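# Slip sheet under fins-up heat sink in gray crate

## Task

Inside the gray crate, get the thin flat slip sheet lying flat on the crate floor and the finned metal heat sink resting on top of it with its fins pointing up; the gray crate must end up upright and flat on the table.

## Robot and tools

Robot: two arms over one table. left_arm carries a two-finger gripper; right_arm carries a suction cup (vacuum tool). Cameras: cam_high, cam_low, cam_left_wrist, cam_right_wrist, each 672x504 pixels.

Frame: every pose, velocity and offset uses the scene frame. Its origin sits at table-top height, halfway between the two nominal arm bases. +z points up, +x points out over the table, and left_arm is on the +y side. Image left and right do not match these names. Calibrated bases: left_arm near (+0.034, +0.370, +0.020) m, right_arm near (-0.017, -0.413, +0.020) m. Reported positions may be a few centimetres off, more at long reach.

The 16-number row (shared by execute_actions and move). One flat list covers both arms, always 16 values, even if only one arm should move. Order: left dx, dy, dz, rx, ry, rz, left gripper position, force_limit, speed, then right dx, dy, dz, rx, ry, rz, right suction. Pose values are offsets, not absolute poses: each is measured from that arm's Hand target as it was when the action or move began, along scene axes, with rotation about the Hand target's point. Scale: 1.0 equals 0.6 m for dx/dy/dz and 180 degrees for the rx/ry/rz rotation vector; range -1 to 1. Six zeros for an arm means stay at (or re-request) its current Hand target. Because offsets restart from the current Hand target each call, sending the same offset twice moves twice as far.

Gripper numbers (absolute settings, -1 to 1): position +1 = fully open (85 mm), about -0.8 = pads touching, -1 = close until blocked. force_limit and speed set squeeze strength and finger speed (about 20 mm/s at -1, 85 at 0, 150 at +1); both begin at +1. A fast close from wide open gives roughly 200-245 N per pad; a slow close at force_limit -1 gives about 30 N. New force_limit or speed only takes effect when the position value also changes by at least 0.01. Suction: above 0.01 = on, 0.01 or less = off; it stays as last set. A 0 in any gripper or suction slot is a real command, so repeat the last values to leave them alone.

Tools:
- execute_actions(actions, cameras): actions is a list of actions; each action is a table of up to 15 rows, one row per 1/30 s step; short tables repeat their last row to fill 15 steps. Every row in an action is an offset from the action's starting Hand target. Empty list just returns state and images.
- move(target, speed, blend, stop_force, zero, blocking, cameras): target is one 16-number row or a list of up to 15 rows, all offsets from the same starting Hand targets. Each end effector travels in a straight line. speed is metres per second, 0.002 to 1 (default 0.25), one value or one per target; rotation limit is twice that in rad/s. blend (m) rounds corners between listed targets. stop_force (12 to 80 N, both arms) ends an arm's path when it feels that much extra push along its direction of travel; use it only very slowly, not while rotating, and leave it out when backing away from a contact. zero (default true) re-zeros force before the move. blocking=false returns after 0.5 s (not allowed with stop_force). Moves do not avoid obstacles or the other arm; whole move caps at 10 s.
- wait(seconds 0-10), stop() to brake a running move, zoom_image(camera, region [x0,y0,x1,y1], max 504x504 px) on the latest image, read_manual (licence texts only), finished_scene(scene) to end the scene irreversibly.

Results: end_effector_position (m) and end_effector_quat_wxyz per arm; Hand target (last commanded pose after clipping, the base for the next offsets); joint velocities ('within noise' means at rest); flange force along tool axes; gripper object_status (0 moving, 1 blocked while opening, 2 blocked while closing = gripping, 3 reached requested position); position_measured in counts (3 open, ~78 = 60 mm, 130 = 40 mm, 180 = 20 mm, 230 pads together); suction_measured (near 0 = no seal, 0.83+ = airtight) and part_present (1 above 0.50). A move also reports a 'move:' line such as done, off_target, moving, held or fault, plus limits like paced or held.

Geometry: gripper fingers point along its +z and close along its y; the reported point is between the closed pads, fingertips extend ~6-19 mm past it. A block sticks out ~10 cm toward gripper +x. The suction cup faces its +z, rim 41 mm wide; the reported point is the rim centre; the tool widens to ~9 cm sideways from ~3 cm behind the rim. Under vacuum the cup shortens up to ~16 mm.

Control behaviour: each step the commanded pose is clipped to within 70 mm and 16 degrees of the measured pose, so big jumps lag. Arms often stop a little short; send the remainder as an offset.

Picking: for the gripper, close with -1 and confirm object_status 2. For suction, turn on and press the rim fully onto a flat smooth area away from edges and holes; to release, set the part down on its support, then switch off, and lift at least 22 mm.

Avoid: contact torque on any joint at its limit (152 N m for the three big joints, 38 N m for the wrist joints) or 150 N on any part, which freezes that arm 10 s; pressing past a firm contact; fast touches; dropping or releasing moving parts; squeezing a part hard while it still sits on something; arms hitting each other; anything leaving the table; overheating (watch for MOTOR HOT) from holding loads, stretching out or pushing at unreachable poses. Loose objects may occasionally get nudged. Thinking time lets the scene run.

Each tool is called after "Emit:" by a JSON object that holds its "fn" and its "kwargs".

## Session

Emit:
{"fn": "execute_actions", "kwargs": {"actions": []}}

Emit:
{"fn": "zoom_image", "kwargs": {"camera": "cam_high", "region": [160, 180, 480, 300]}}

Scene clock: 0.00 s.
left_arm: end_effector_position=(+0.4702, +0.4484, +0.1283) position_measured=3 object_status=3 end_effector_quat_wxyz=(-0.003, +0.834, -0.551, +0.000) | right_arm: end_effector_position=(+0.4925, +0.1892, +0.3210) suction_measured=0.00 part_present=0 end_effector_quat_wxyz=(+0.010, -0.394, +0.899, +0.190)
Joint positions: left_arm=[0.459 0.072 -0.342 -0.003 -1.153 1.503] | right_arm=[0.913 0.898 1.312 -0.332 -1.769 -0.18]
Joint velocities: within noise
Flange force (N): no reading
Hand target: left_arm +0.4702, +0.4484, +0.1283; -0.003, +0.834, -0.551, +0.000 | right_arm +0.4925, +0.1892, +0.3210; +0.010, -0.394, +0.899, +0.190

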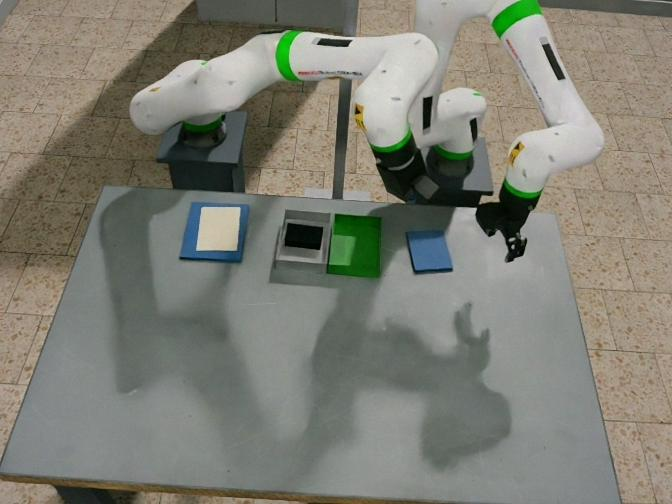

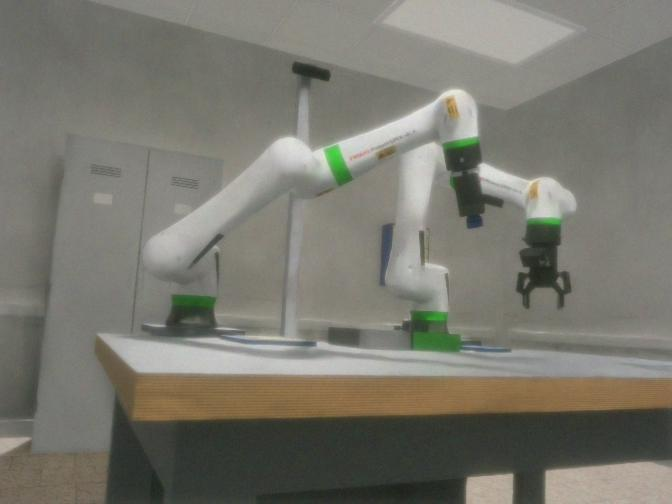

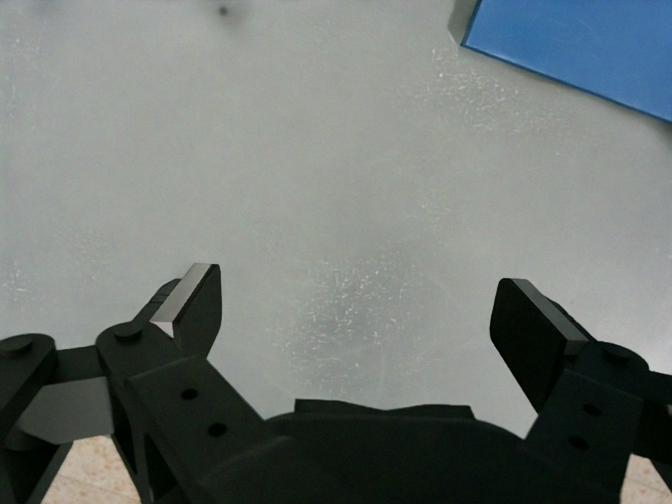

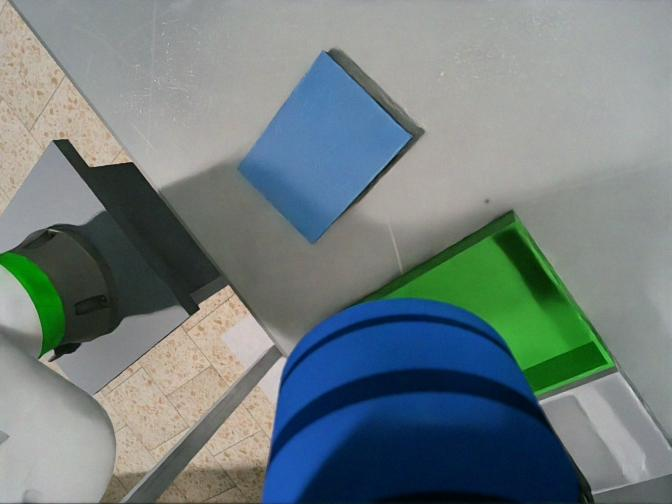

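Scaled by 1.575 from the camera's 672x504 image, which has a finer 960x720 frame.

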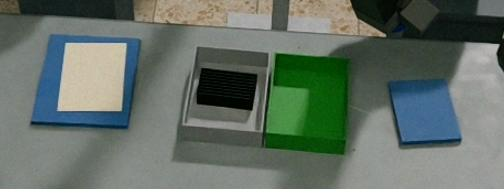

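Emit:
{"fn": "move", "kwargs": {"target": [-0.083, -0.3307, 0.2028, -0.0016, 0.001, -0.1494, 1, -0.7, -1, -0.0258, -0.4287, -0.1183, -0.1254, 0.0066, -0.26, 0], "speed": 0.3, "cameras": ["cam_right_wrist", "cam_high"]}}

Emit:
{"fn": "zoom_image", "kwargs": {"camera": "cam_right_wrist", "region": [150, 30, 550, 330]}}

Scene clock: 31.37 s.
left_arm: end_effector_position=(+0.4204, +0.2500, +0.2500) position_measured=3 object_status=3 end_effector_quat_wxyz=(+0.000, +0.683, -0.730, +0.001) | right_arm: end_effector_position=(+0.4770, -0.0680, +0.2500) suction_measured=0.00 part_present=0 end_effector_quat_wxyz=(-0.001, +0.000, +1.000, +0.000)
Joint positions: left_arm=[0.013 -0.107 -0.224 0.001 -1.453 1.478] | right_arm=[0.835 0.401 0.314 0 -1.485 -0.828]
Joint velocities: within noise
Flange force (N): left_arm=[-5.1 4.4 0.0] | right_arm=[-2.7 3.8 -3.7]
Hand target: left_arm +0.4204, +0.2500, +0.2500; +0.000, +0.683, -0.730, +0.001 | right_arm +0.4770, -0.0681, +0.2500; -0.001, +0.000, +1.000, +0.000
Off the commanded pose: left_arm 0.000 m, 0 deg | right_arm 0.000 m, 0 deg.
move: done
Images, in order (width x height): cam_high 672x504, cam_right_wrist 672x504.

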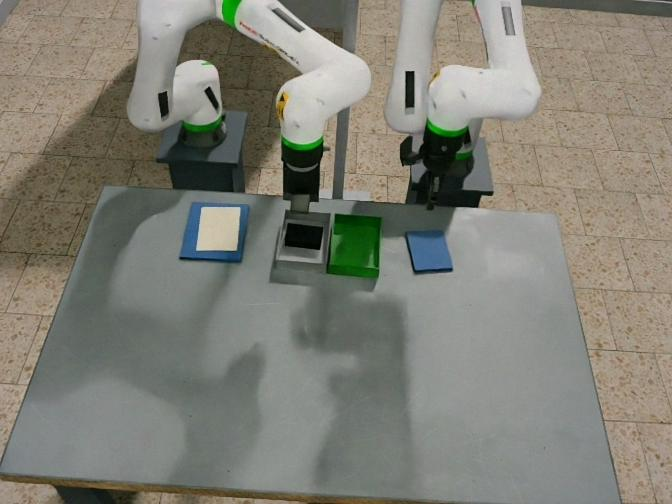

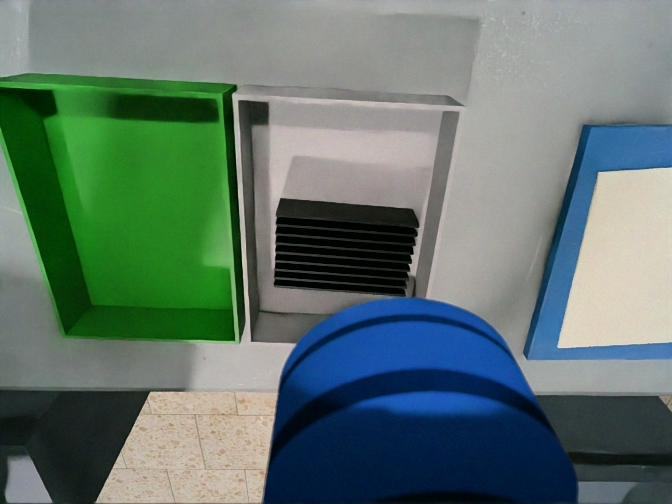

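Scaled by 1.260 from the camera's 672x504 image, which has a finer 960x720 frame.

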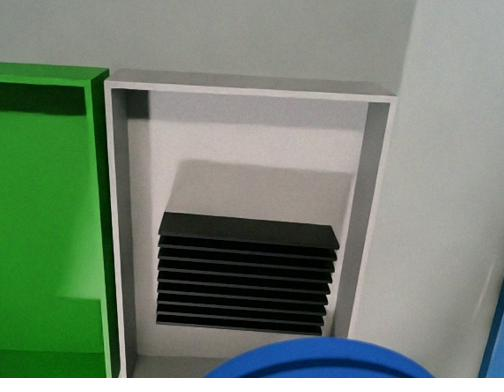

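Emit:
{"fn": "move", "kwargs": {"target": [-0.0407, -0.5167, 0, 0, 0, 0, 1, -0.7, -1, -0.0983, -0.3915, -0.05, 0, 0, 0, 0], "speed": 0.3}}

Emit:
{"fn": "zoom_image", "kwargs": {"camera": "cam_left_wrist", "region": [160, 10, 520, 290]}}

Emit:
{"fn": "zoom_image", "kwargs": {"camera": "cam_right_wrist", "region": [150, 10, 550, 310]}}

Emit:
{"fn": "zoom_image", "kwargs": {"camera": "cam_high", "region": [260, 200, 350, 280]}}

Emit:
{"fn": "zoom_image", "kwargs": {"camera": "cam_high", "region": [170, 195, 260, 275]}}

Scene clock: 46.20 s.
left_arm: end_effector_position=(+0.3959, -0.0600, +0.2500) position_measured=3 object_status=3 end_effector_quat_wxyz=(+0.000, +0.683, -0.730, +0.001) | right_arm: end_effector_position=(+0.4180, -0.3030, +0.2200) suction_measured=0.00 part_present=0 end_effector_quat_wxyz=(-0.001, +0.000, +1.000, +0.000)
Joint positions: left_arm=[-0.651 0.293 0.211 0.001 -1.488 2.142] | right_arm=[0.55 0.027 -0.207 0 -1.338 -0.543]
Joint velocities: within noise
Flange force (N): left_arm=[-6.7 3.2 0.4] | right_arm=[-1.0 2.8 -2.6]
Hand target: left_arm +0.3959, -0.0600, +0.2500; +0.000, +0.683, -0.730, +0.001 | right_arm +0.4180, -0.3030, +0.2200; -0.001, +0.000, +1.000, +0.000
Off the commanded pose: left_arm 0.000 m, 0 deg | right_arm 0.000 m, 0 deg.
move: done

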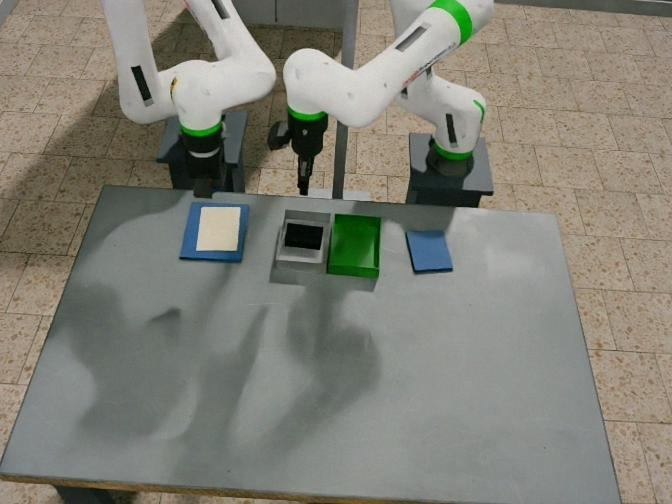

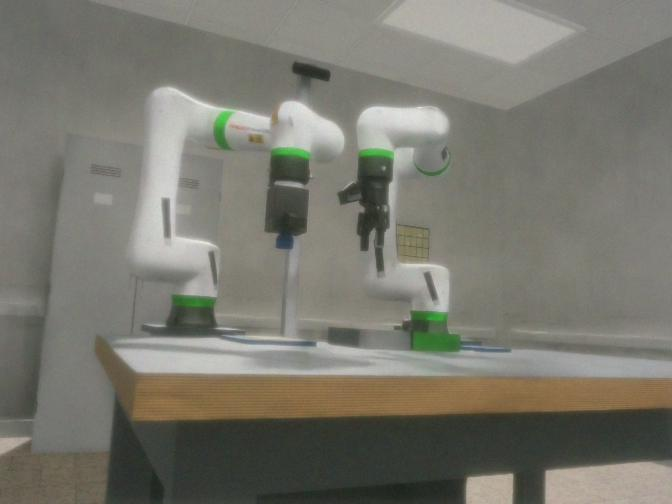

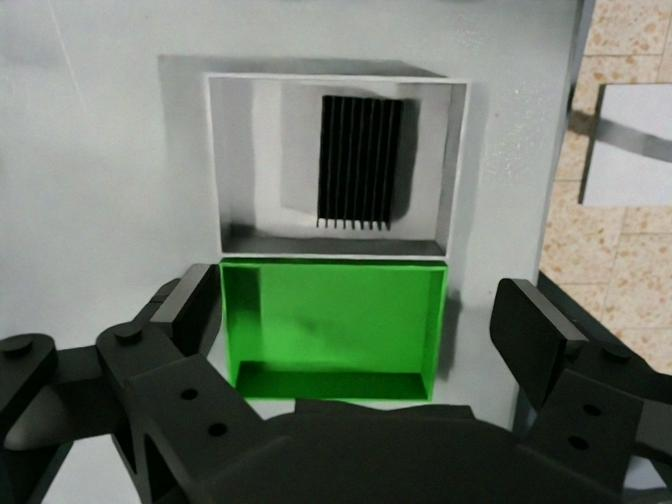

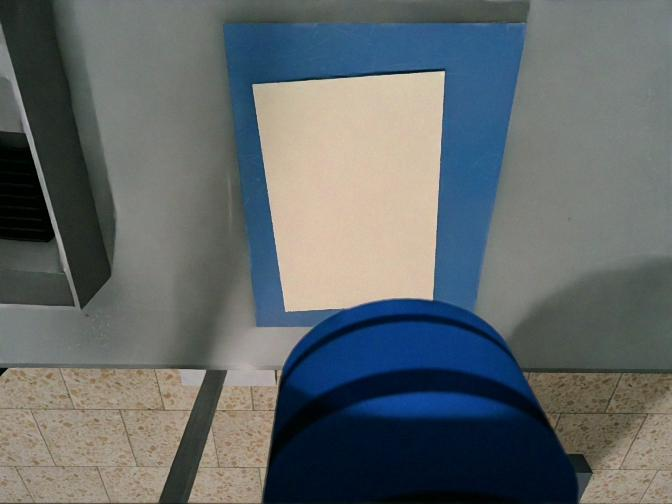

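Scaled by 1.400 from the camera's 672x504 image, which has a finer 960x720 frame.

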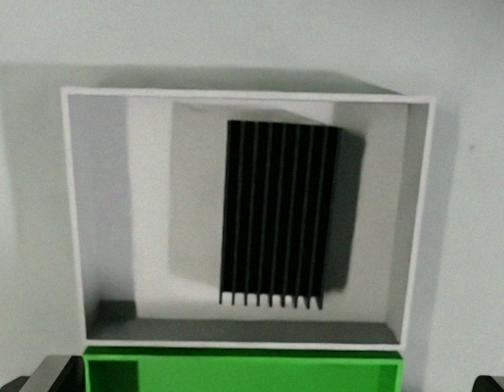

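Scaled by 1.260 from the camera's 672x504 image, which has a finer 960x720 frame.

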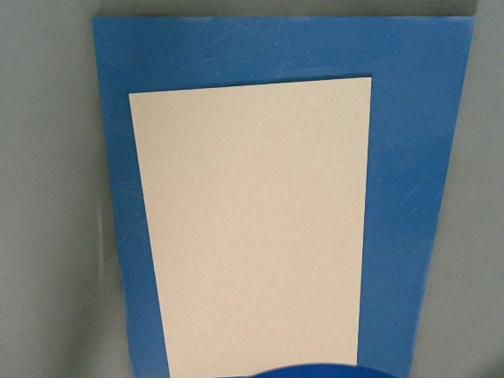

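Scaled by 5.600 from the camera's 672x504 image, which has a finer 960x720 frame.

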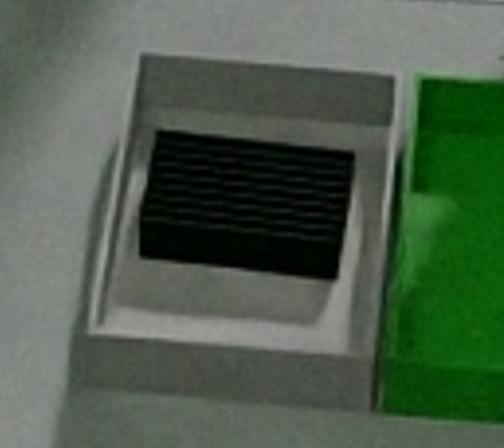

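Scaled by 5.600 from the camera's 672x504 image, which has a finer 960x720 frame.

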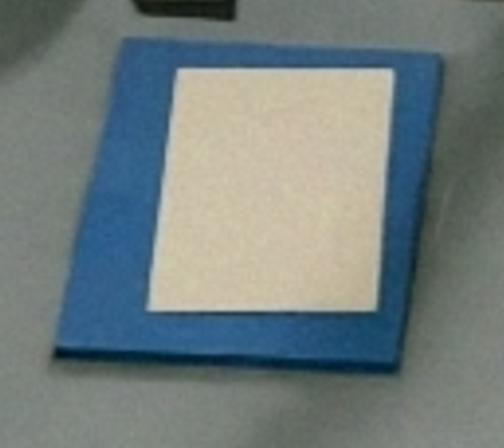

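Emit:
{"fn": "move", "kwargs": {"target": [-0.0165, -0.0015, -0.25, 0, 0, -0.0044, 1, -0.7, -1, -0.146, -0.0055, -0.3, 0, 0, 0.0239, 1], "speed": 0.2, "cameras": ["cam_left_wrist", "cam_right_wrist"]}}

Emit:
{"fn": "zoom_image", "kwargs": {"camera": "cam_left_wrist", "region": [200, 80, 520, 350]}}

Scene clock: 101.37 s.
left_arm: end_effector_position=(+0.3860, -0.0609, +0.1000) position_measured=3 object_status=3 end_effector_quat_wxyz=(+0.000, -0.678, +0.735, -0.001) | right_arm: end_effector_position=(+0.3304, -0.3063, +0.0401) suction_measured=0.00 part_present=0 end_effector_quat_wxyz=(-0.001, -0.037, +0.999, +0.000)
Joint positions: left_arm=[-0.663 0.37 -0.049 0.001 -1.151 2.14] | right_arm=[0.673 0.031 -0.677 0 -0.864 -0.591]
Joint velocities: within noise
Flange force (N): left_arm=[-5.3 1.2 -0.9] | right_arm=[-0.2 3.0 -2.7]
Hand target: left_arm +0.3860, -0.0609, +0.1000; +0.000, +0.678, -0.735, +0.001 | right_arm +0.3304, -0.3063, +0.0400; -0.001, -0.037, +0.999, +0.000
Off the commanded pose: left_arm 0.000 m, 0 deg | right_arm 0.000 m, 0 deg.
move: done
Images, in order (width x height): cam_left_wrist 672x504, cam_right_wrist 672x504.

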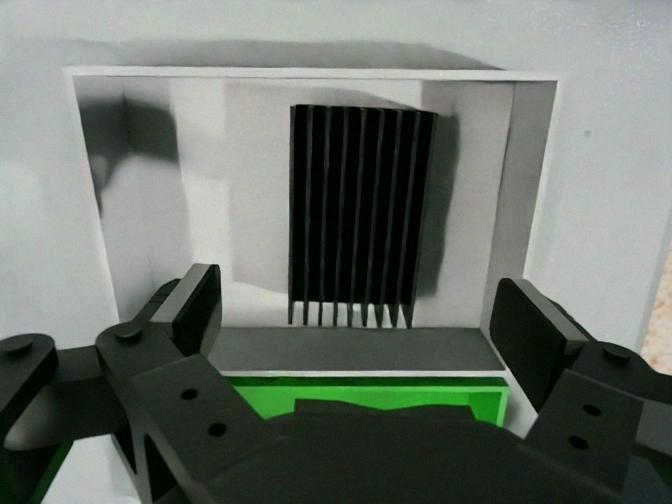

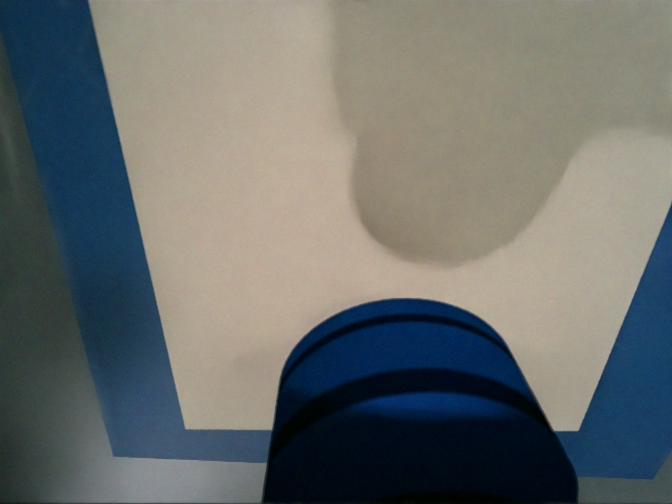

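Scaled by 1.575 from the camera's 672x504 image, which has a finer 960x720 frame.

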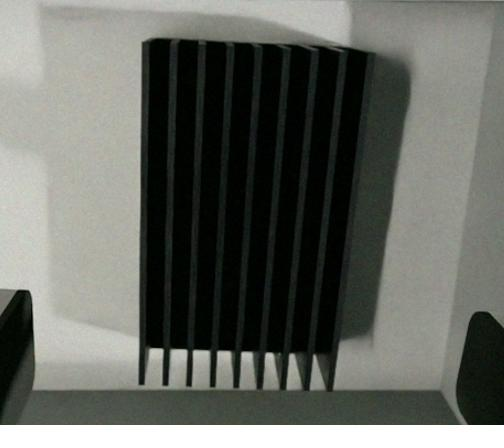

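Emit:
{"fn": "move", "kwargs": {"target": [-0.0032, -0.0033, -0.1342, 0, 0, 0, 1, -0.7, -1, 0, 0, -0.0733, 0, 0, 0, 1], "speed": 0.04, "cameras": ["cam_left_wrist", "cam_right_wrist"]}}

Scene clock: 118.83 s.
left_arm: end_effector_position=(+0.3841, -0.0629, +0.0195) position_measured=3 object_status=3 end_effector_quat_wxyz=(+0.000, -0.678, +0.735, -0.001) | right_arm: end_effector_position=(+0.3304, -0.3063, -0.0039) suction_measured=0.93 part_present=1 end_effector_quat_wxyz=(-0.001, -0.037, +0.999, +0.000)
Joint positions: left_arm=[-0.668 0.466 -0.125 0.001 -0.979 2.145] | right_arm=[0.673 0.129 -0.712 0 -0.731 -0.591]
Joint velocities: within noise
Flange force (N): left_arm=[-4.5 0.7 -0.8] | right_arm=[-0.6 2.1 -1.4]
Hand target: left_arm +0.3841, -0.0629, +0.0195; +0.000, +0.678, -0.735, +0.001 | right_arm +0.3304, -0.3063, -0.0040; -0.001, -0.037, +0.999, +0.000
Off the commanded pose: left_arm 0.000 m, 0 deg | right_arm 0.000 m, 0 deg.
move: done
Images, in order (width x height): cam_left_wrist 672x504, cam_right_wrist 672x504.

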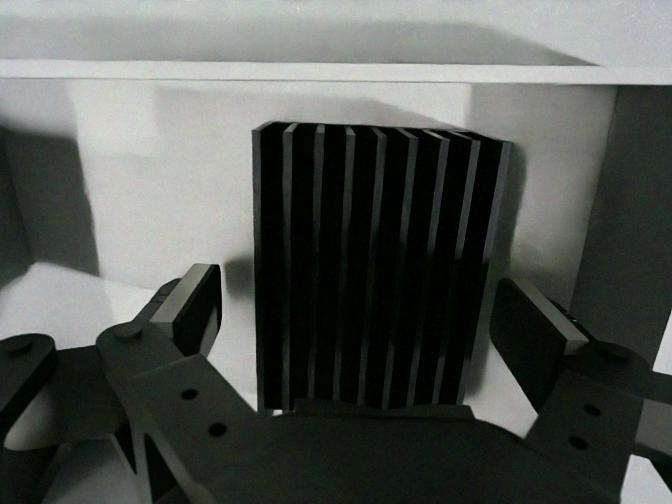

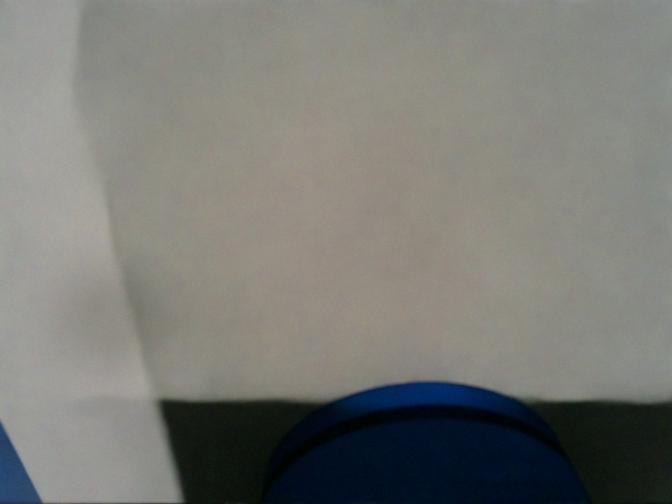

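Emit:
{"fn": "move", "kwargs": {"target": [0, 0, 0, 0, 0, 0, -1, -0.7, -1, 0, 0, 0.2733, 0, 0, 0, 1], "speed": 0.12, "cameras": ["cam_left_wrist", "cam_high"]}}

Scene clock: 127.40 s.
left_arm: end_effector_position=(+0.3841, -0.0629, +0.0195) position_measured=78 object_status=2 end_effector_quat_wxyz=(+0.000, -0.678, +0.735, -0.001) | right_arm: end_effector_position=(+0.3304, -0.3063, +0.1600) suction_measured=0.93 part_present=1 end_effector_quat_wxyz=(-0.001, -0.037, +0.999, +0.000)
Joint positions: left_arm=[-0.668 0.466 -0.125 0.001 -0.979 2.145] | right_arm=[0.673 -0.151 -0.52 0 -1.202 -0.591]
Joint velocities: within noise
Flange force (N): left_arm=[-6.1 1.5 -11.0] | right_arm=[0.0 2.3 -2.2]
Hand target: left_arm +0.3841, -0.0629, +0.0195; +0.000, +0.678, -0.735, +0.001 | right_arm +0.3304, -0.3063, +0.1600; -0.001, -0.037, +0.999, +0.000
Off the commanded pose: left_arm 0.000 m, 0 deg | right_arm 0.000 m, 0 deg.
move: done
Images, in order (width x height): cam_high 672x504, cam_left_wrist 672x504.

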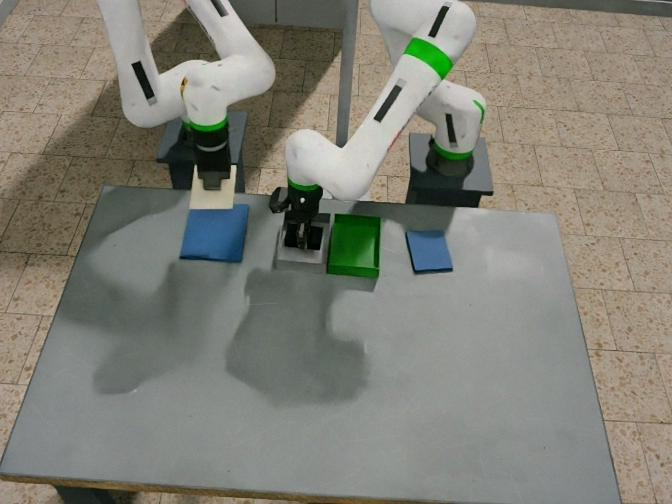

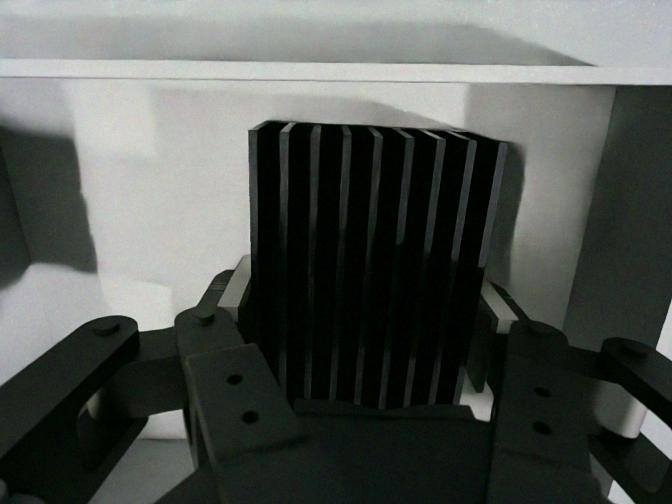

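Emit:
{"fn": "move", "kwargs": {"target": [[0,0,0.05,0,0,0,-1,-0.7,-1,0,0,0,0,0,0,1],[0,0,0.2,0,0,0,-1,-0.7,-1,0,0,0,0,0,0,1],[0.0265,0.4715,0.22,0,0,0,-1,-0.7,-1,0.025,0.16,0,0,0,-0.012,1],[0.0265,0.4715,0.22,0,0,0,-1,-0.7,-1,0.0577,0.4113,-0.1,0,0,-0.0306,1]], "speed": [0.06,0.15,0.25,0.2], "blend": [0.005,0.03,0.02,0]}}

Emit:
{"fn": "zoom_image", "kwargs": {"camera": "cam_high", "region": [260, 180, 350, 280]}}

Emit:
{"fn": "zoom_image", "kwargs": {"camera": "cam_low", "region": [310, 270, 470, 370]}}

Scene clock: 170.70 s.
left_arm: end_effector_position=(+0.4000, +0.2200, +0.1515) position_measured=78 object_status=2 end_effector_quat_wxyz=(+0.000, -0.678, +0.735, -0.001) | right_arm: end_effector_position=(+0.3650, -0.0595, +0.1000) suction_measured=0.93 part_present=1 end_effector_quat_wxyz=(+0.000, +0.011, +1.000, +0.000)
Joint positions: left_arm=[-0.067 -0.071 -0.428 0.001 -1.213 1.544] | right_arm=[1.007 0.307 -0.178 -0.001 -1.086 -1.021]
Joint velocities: within noise
Flange force (N): left_arm=[-5.3 4.5 1.6] | right_arm=[-0.2 2.2 -1.4]
Hand target: left_arm +0.4000, +0.2200, +0.1515; +0.000, +0.678, -0.735, +0.001 | right_arm +0.3650, -0.0595, +0.1000; -0.001, +0.011, +1.000, +0.000
Off the commanded pose: left_arm 0.000 m, 0 deg | right_arm 0.000 m, 0 deg.
move: done

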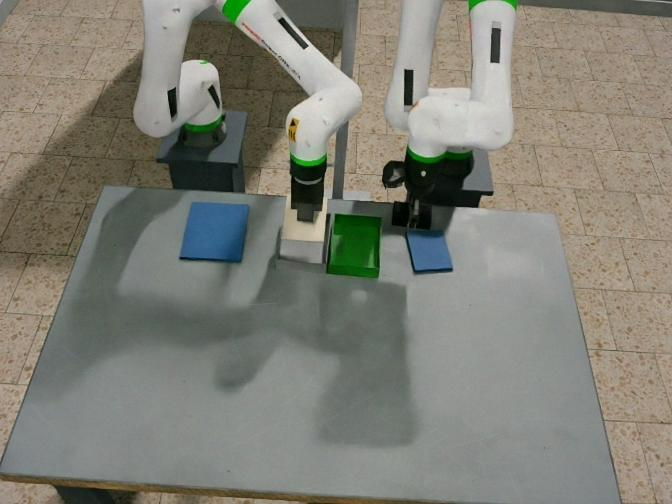

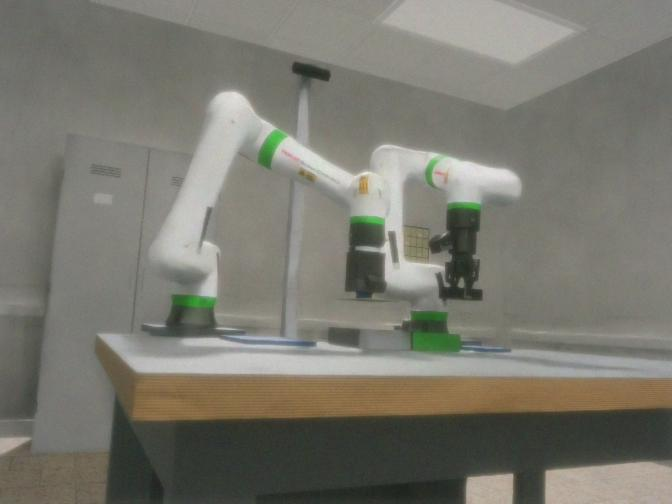

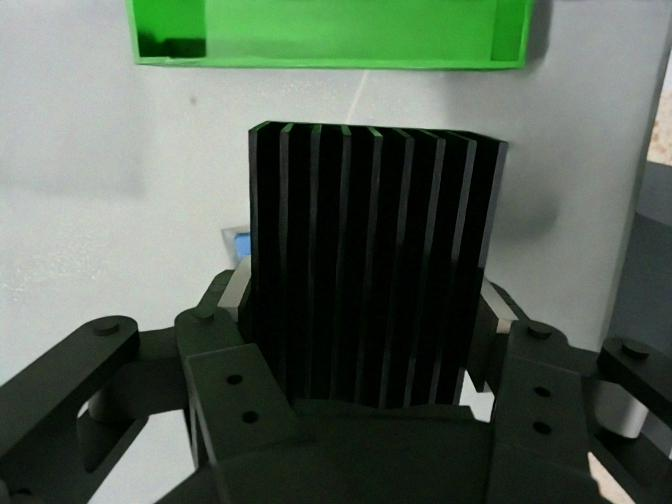

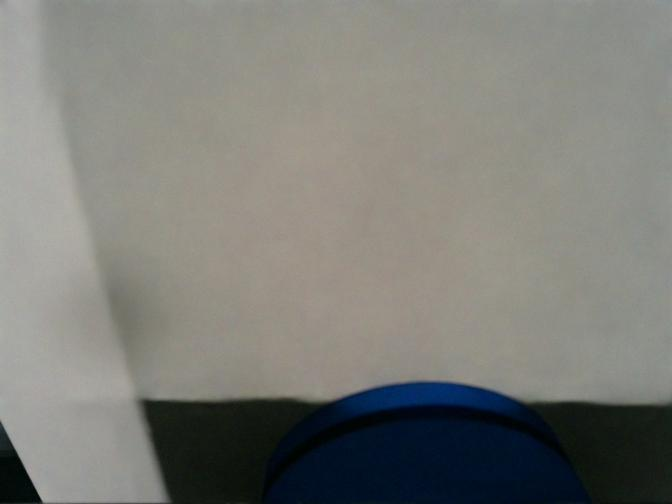

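Scaled by 5.040 from the camera's 672x504 image, which has a finer 960x720 frame.

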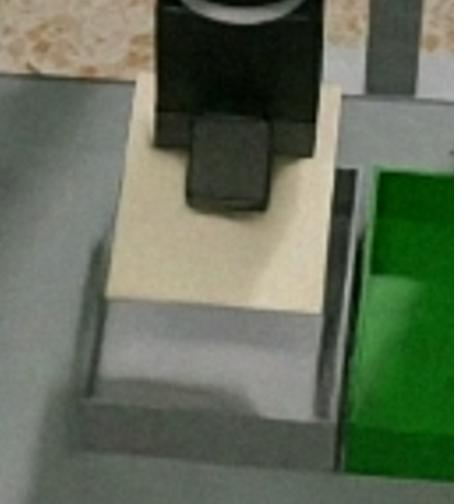

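Scaled by 3.150 from the camera's 672x504 image, which has a finer 960x720 frame.

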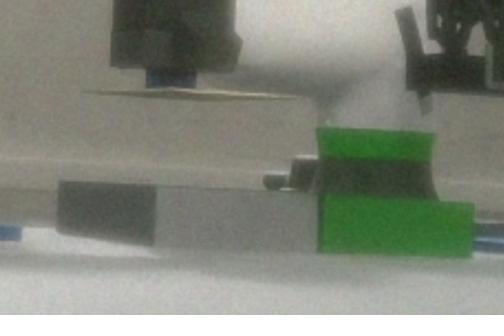

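Emit:
{"fn": "move", "kwargs": {"target": [0,0,0,0,0,0,-1,-0.7,-1,0,0,-0.0917,0,0,0,1], "speed": 0.1, "cameras": ["cam_high", "cam_low"]}}

Emit:
{"fn": "zoom_image", "kwargs": {"camera": "cam_high", "region": [265, 195, 345, 275]}}

Emit:
{"fn": "zoom_image", "kwargs": {"camera": "cam_low", "region": [310, 290, 470, 370]}}

Scene clock: 175.40 s.
left_arm: end_effector_position=(+0.4000, +0.2200, +0.1515) position_measured=78 object_status=2 end_effector_quat_wxyz=(+0.000, -0.678, +0.735, -0.001) | right_arm: end_effector_position=(+0.3650, -0.0595, +0.0450) suction_measured=0.93 part_present=1 end_effector_quat_wxyz=(-0.001, +0.011, +1.000, +0.000)
Joint positions: left_arm=[-0.067 -0.071 -0.428 0.001 -1.213 1.544] | right_arm=[1.007 0.379 -0.23 -0.001 -0.963 -1.021]
Joint velocities: within noise
Flange force (N): left_arm=[-5.1 3.4 1.5] | right_arm=[0.1 1.9 -2.9]
Hand target: left_arm +0.4000, +0.2200, +0.1515; +0.000, +0.678, -0.735, +0.001 | right_arm +0.3650, -0.0595, +0.0450; -0.001, +0.011, +1.000, +0.000
Off the commanded pose: left_arm 0.000 m, 0 deg | right_arm 0.000 m, 0 deg.
move: done
Images, in order (width x height): cam_high 672x504, cam_low 672x504.

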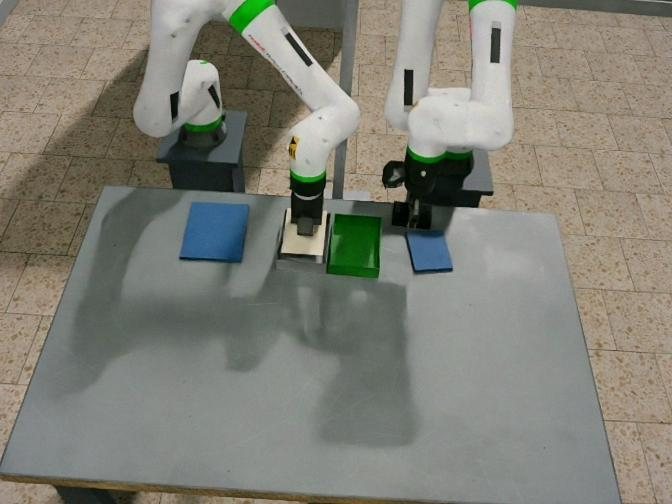

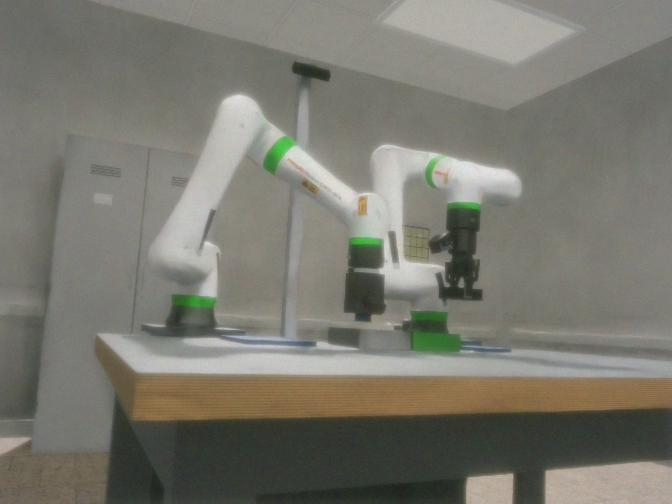

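Scaled by 6.300 from the camera's 672x504 image, which has a finer 960x720 frame.

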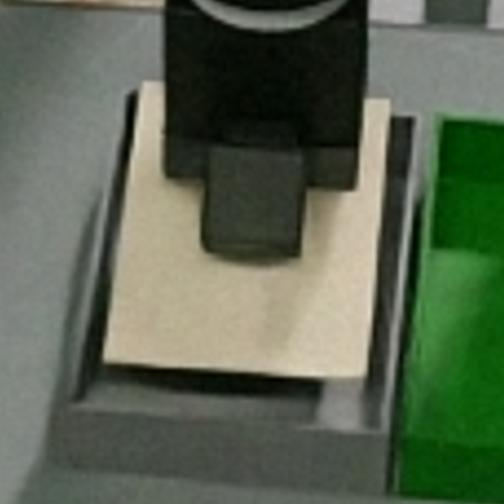

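Scaled by 3.150 from the camera's 672x504 image, which has a finer 960x720 frame.

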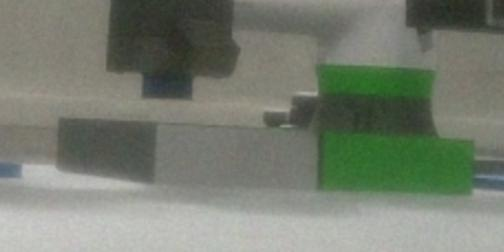

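Emit:
{"fn": "zoom_image", "kwargs": {"camera": "cam_high", "region": [270, 205, 335, 270]}}

Scaled by 7.754 from the camera's 672x504 image, which has a finer 960x720 frame.

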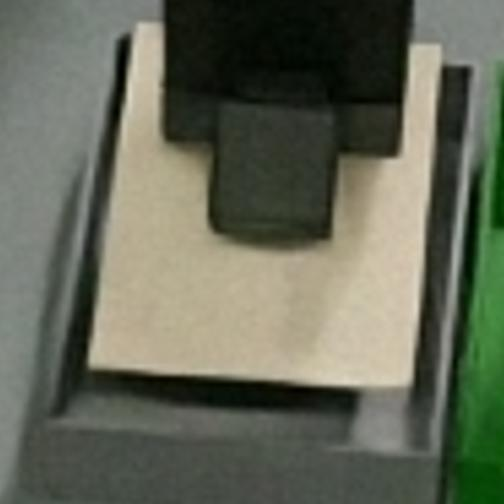

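Emit:
{"fn": "move", "kwargs": {"target": [0,0,0,0,0,0,-1,-0.7,-1,0,0,-0.0283,0,0,-0.0072,1], "speed": 0.06, "cameras": ["cam_high", "cam_low"]}}

Emit:
{"fn": "zoom_image", "kwargs": {"camera": "cam_high", "region": [270, 205, 335, 270]}}

Scene clock: 192.43 s.
left_arm: end_effector_position=(+0.4000, +0.2200, +0.1515) position_measured=78 object_status=2 end_effector_quat_wxyz=(+0.000, -0.678, +0.735, -0.001) | right_arm: end_effector_position=(+0.3650, -0.0595, +0.0281) suction_measured=0.93 part_present=1 end_effector_quat_wxyz=(-0.001, +0.022, +1.000, +0.000)
Joint positions: left_arm=[-0.067 -0.071 -0.428 0.001 -1.213 1.544] | right_arm=[1.007 0.404 -0.243 -0.001 -0.926 -1.044]
Joint velocities: within noise
Flange force (N): left_arm=[-5.0 4.2 1.4] | right_arm=[0.0 3.8 -1.2]
Hand target: left_arm +0.4000, +0.2200, +0.1515; +0.000, +0.678, -0.735, +0.001 | right_arm +0.3650, -0.0595, +0.0280; -0.001, +0.022, +1.000, +0.000
Off the commanded pose: left_arm 0.000 m, 0 deg | right_arm 0.000 m, 0 deg.
move: done
Images, in order (width x height): cam_high 672x504, cam_low 672x504.

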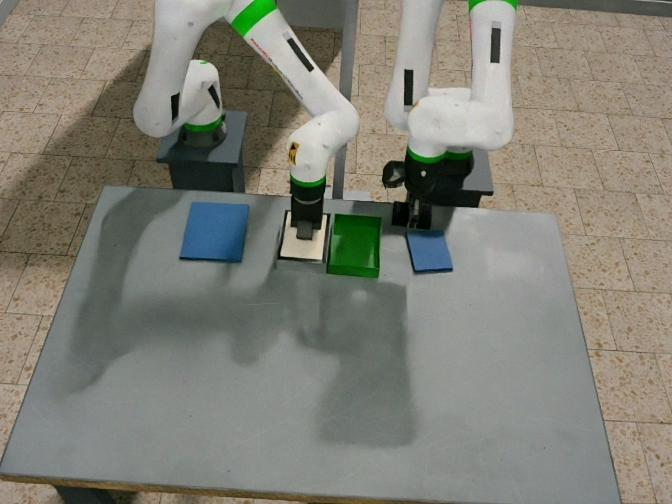

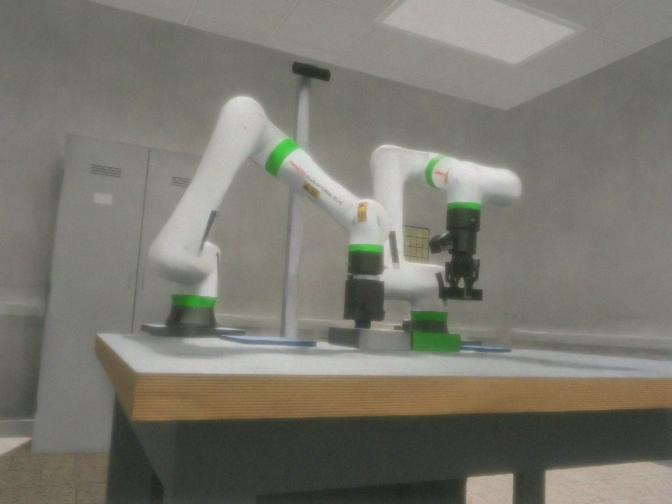

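Scaled by 7.754 from the camera's 672x504 image, which has a finer 960x720 frame.

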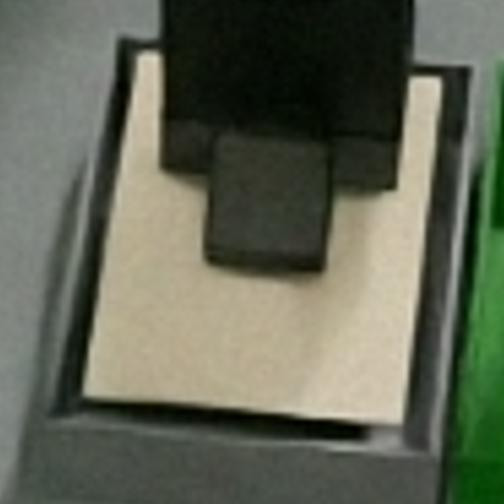

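Emit:
{"fn": "move", "kwargs": {"target": [0,0,0,0,0,0,-1,-0.7,-1,0,0,-0.07,0,0,0,1], "speed": 0.015, "stop_force": 12, "cameras": ["cam_high", "cam_right_wrist"]}}

Emit:
{"fn": "zoom_image", "kwargs": {"camera": "cam_high", "region": [270, 205, 335, 270]}}

Scene clock: 206.97 s.
left_arm: end_effector_position=(+0.4000, +0.2200, +0.1515) position_measured=78 object_status=2 end_effector_quat_wxyz=(+0.000, -0.678, +0.735, -0.001) | right_arm: end_effector_position=(+0.3651, -0.0594, -0.0123) suction_measured=0.93 part_present=1 end_effector_quat_wxyz=(+0.000, +0.022, +1.000, +0.000)
Joint positions: left_arm=[-0.067 -0.071 -0.428 0.001 -1.213 1.544] | right_arm=[1.007 0.468 -0.266 -0.001 -0.837 -1.043]
Joint velocities: within noise
Flange force (N): left_arm=[-5.4 4.2 1.5] | right_arm=[3.4 -0.6 -28.4]
Hand target: left_arm +0.4000, +0.2200, +0.1515; +0.000, +0.678, -0.735, +0.001 | right_arm +0.3651, -0.0594, -0.0123; +0.000, +0.022, +1.000, +0.000 (not the last commanded pose)
Off the commanded pose: left_arm 0.000 m, 0 deg | right_arm 0.002 m, 0 deg.
move: contact (right_arm)
Images, in order (width x height): cam_high 672x504, cam_right_wrist 672x504.

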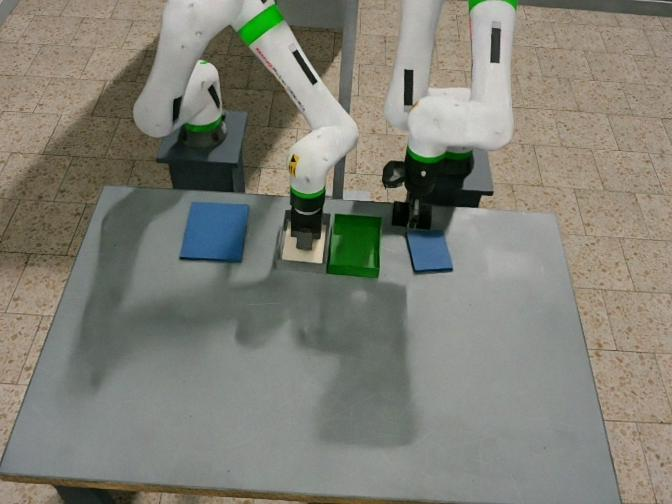

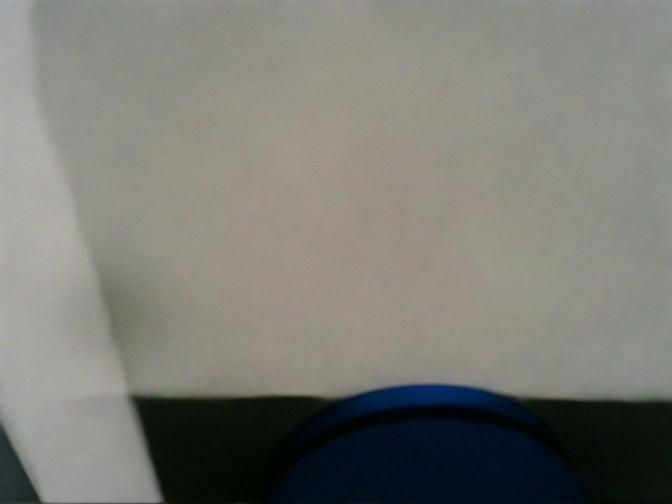

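Scaled by 7.754 from the camera's 672x504 image, which has a finer 960x720 frame.

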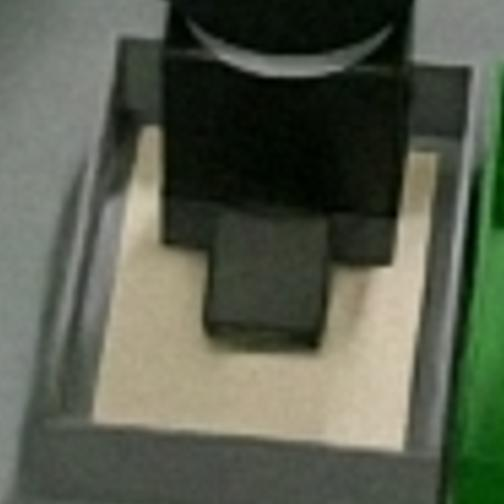

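Emit:
{"fn": "execute_actions", "kwargs": {"actions": [[[0,0,0,0,0,0,-1,-0.7,-1,0,0,0.0067,0,0,0,0]],[[0,0,0,0,0,0,-1,-0.7,-1,0,0,0,0,0,0,0]]], "cameras": ["cam_right_wrist"]}}

Scene clock: 211.77 s.
left_arm: end_effector_position=(+0.4000, +0.2200, +0.1515) position_measured=78 object_status=2 end_effector_quat_wxyz=(+0.000, -0.678, +0.735, -0.001) | right_arm: end_effector_position=(+0.3651, -0.0594, -0.0083) suction_measured=0.00 part_present=0 end_effector_quat_wxyz=(+0.000, +0.022, +1.000, +0.000)
Joint positions: left_arm=[-0.067 -0.071 -0.428 0.001 -1.213 1.544] | right_arm=[1.007 0.462 -0.264 -0.001 -0.846 -1.043]
Joint velocities: within noise
Flange force (N): left_arm=[-5.0 4.0 1.9] | right_arm=[1.1 1.9 -13.8]
Flange force at the end of the 1st action (N): left_arm=[-5.2 4.0 1.3] | right_arm=[1.8 1.9 -14.1]
Hand target: left_arm +0.4000, +0.2200, +0.1515; +0.000, +0.678, -0.735, +0.001 | right_arm +0.3651, -0.0594, -0.0083; +0.000, +0.022, +1.000, +0.000
Off the commanded pose: left_arm 0.000 m, 0 deg | right_arm 0.000 m, 0 deg.
Images, in order (width x height): cam_right_wrist 672x504.

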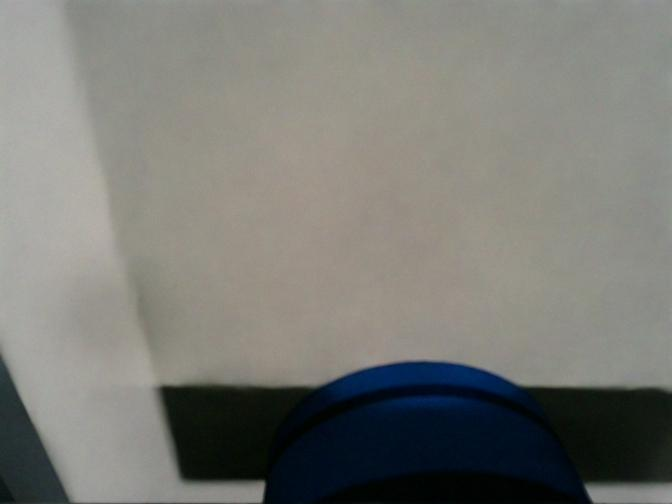

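Emit:
{"fn": "move", "kwargs": {"target": [[0,0,0,0,0,0,-1,-0.7,-1,0,0,0.05,0,0,0,0],[0,0,0,0,0,0,-1,-0.7,-1,0,0,0.22,0,0,0,0],[0,-0.465,-0.0358,0,0,0.0128,-1,-0.7,-1,0,-0.5,0.28,0,0,0,0]], "speed": [0.06,0.2,0.25], "blend": [0.01,0.05,0], "cameras": ["cam_left_wrist", "cam_high"]}}

Emit:
{"fn": "zoom_image", "kwargs": {"camera": "cam_high", "region": [270, 205, 335, 270]}}

Emit:
{"fn": "zoom_image", "kwargs": {"camera": "cam_left_wrist", "region": [140, 30, 600, 330]}}

Scene clock: 225.27 s.
left_arm: end_effector_position=(+0.4000, -0.0590, +0.1300) position_measured=78 object_status=2 end_effector_quat_wxyz=(+0.000, +0.693, -0.721, +0.001) | right_arm: end_effector_position=(+0.3651, -0.3594, +0.1597) suction_measured=0.00 part_present=0 end_effector_quat_wxyz=(+0.000, +0.022, +1.000, +0.000)
Joint positions: left_arm=[-0.645 0.36 0.013 0.001 -1.222 2.162] | right_arm=[0.492 -0.089 -0.467 0 -1.194 -0.529]
Joint velocities: within noise
Flange force (N): left_arm=[-7.4 2.8 2.4] | right_arm=[0.4 3.3 -3.0]
Hand target: left_arm +0.4000, -0.0590, +0.1300; +0.000, +0.693, -0.721, +0.001 | right_arm +0.3651, -0.3594, +0.1597; +0.000, +0.022, +1.000, +0.000
Off the commanded pose: left_arm 0.000 m, 0 deg | right_arm 0.000 m, 0 deg.
move: done
Images, in order (width x height): cam_high 672x504, cam_left_wrist 672x504.

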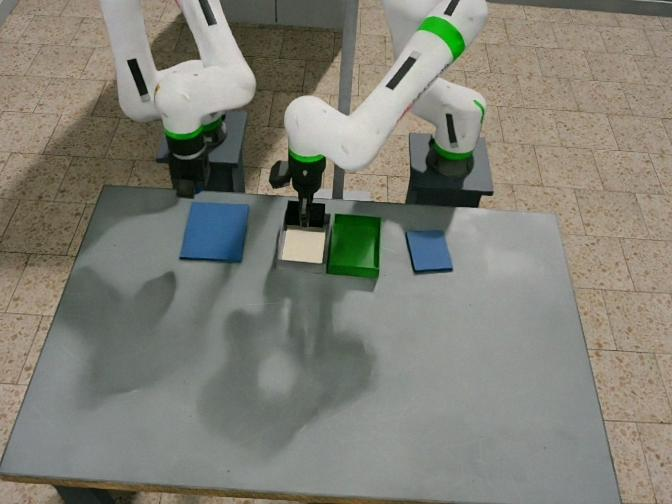

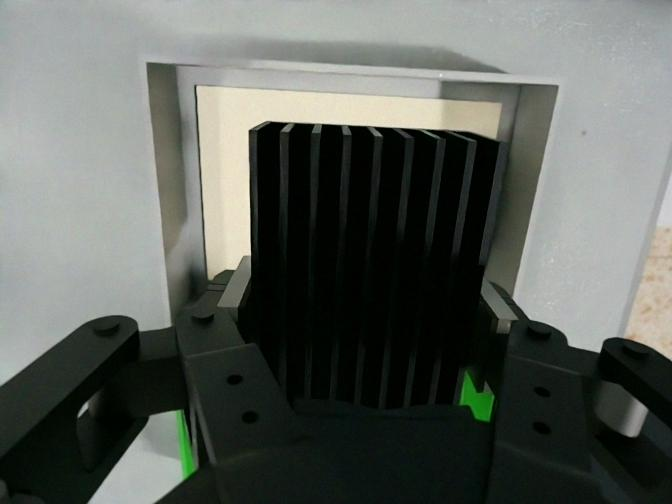

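Scaled by 7.754 from the camera's 672x504 image, which has a finer 960x720 frame.

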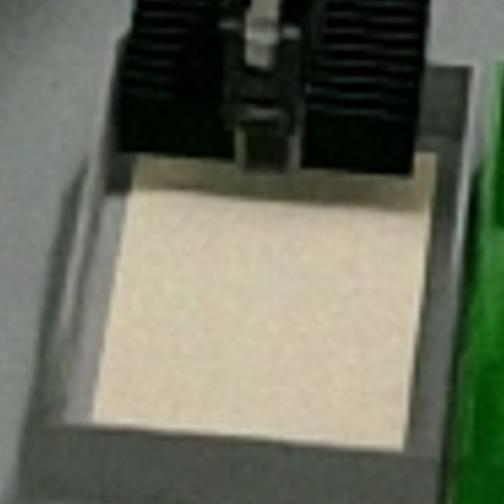

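Scaled by 1.096 from the camera's 672x504 image, which has a finer 960x720 frame.

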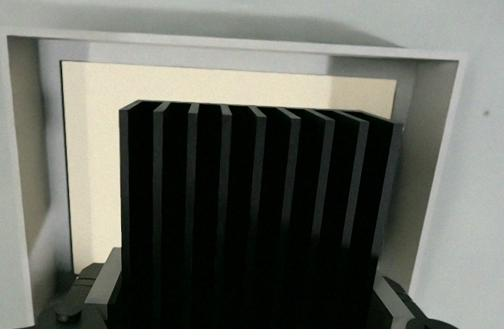

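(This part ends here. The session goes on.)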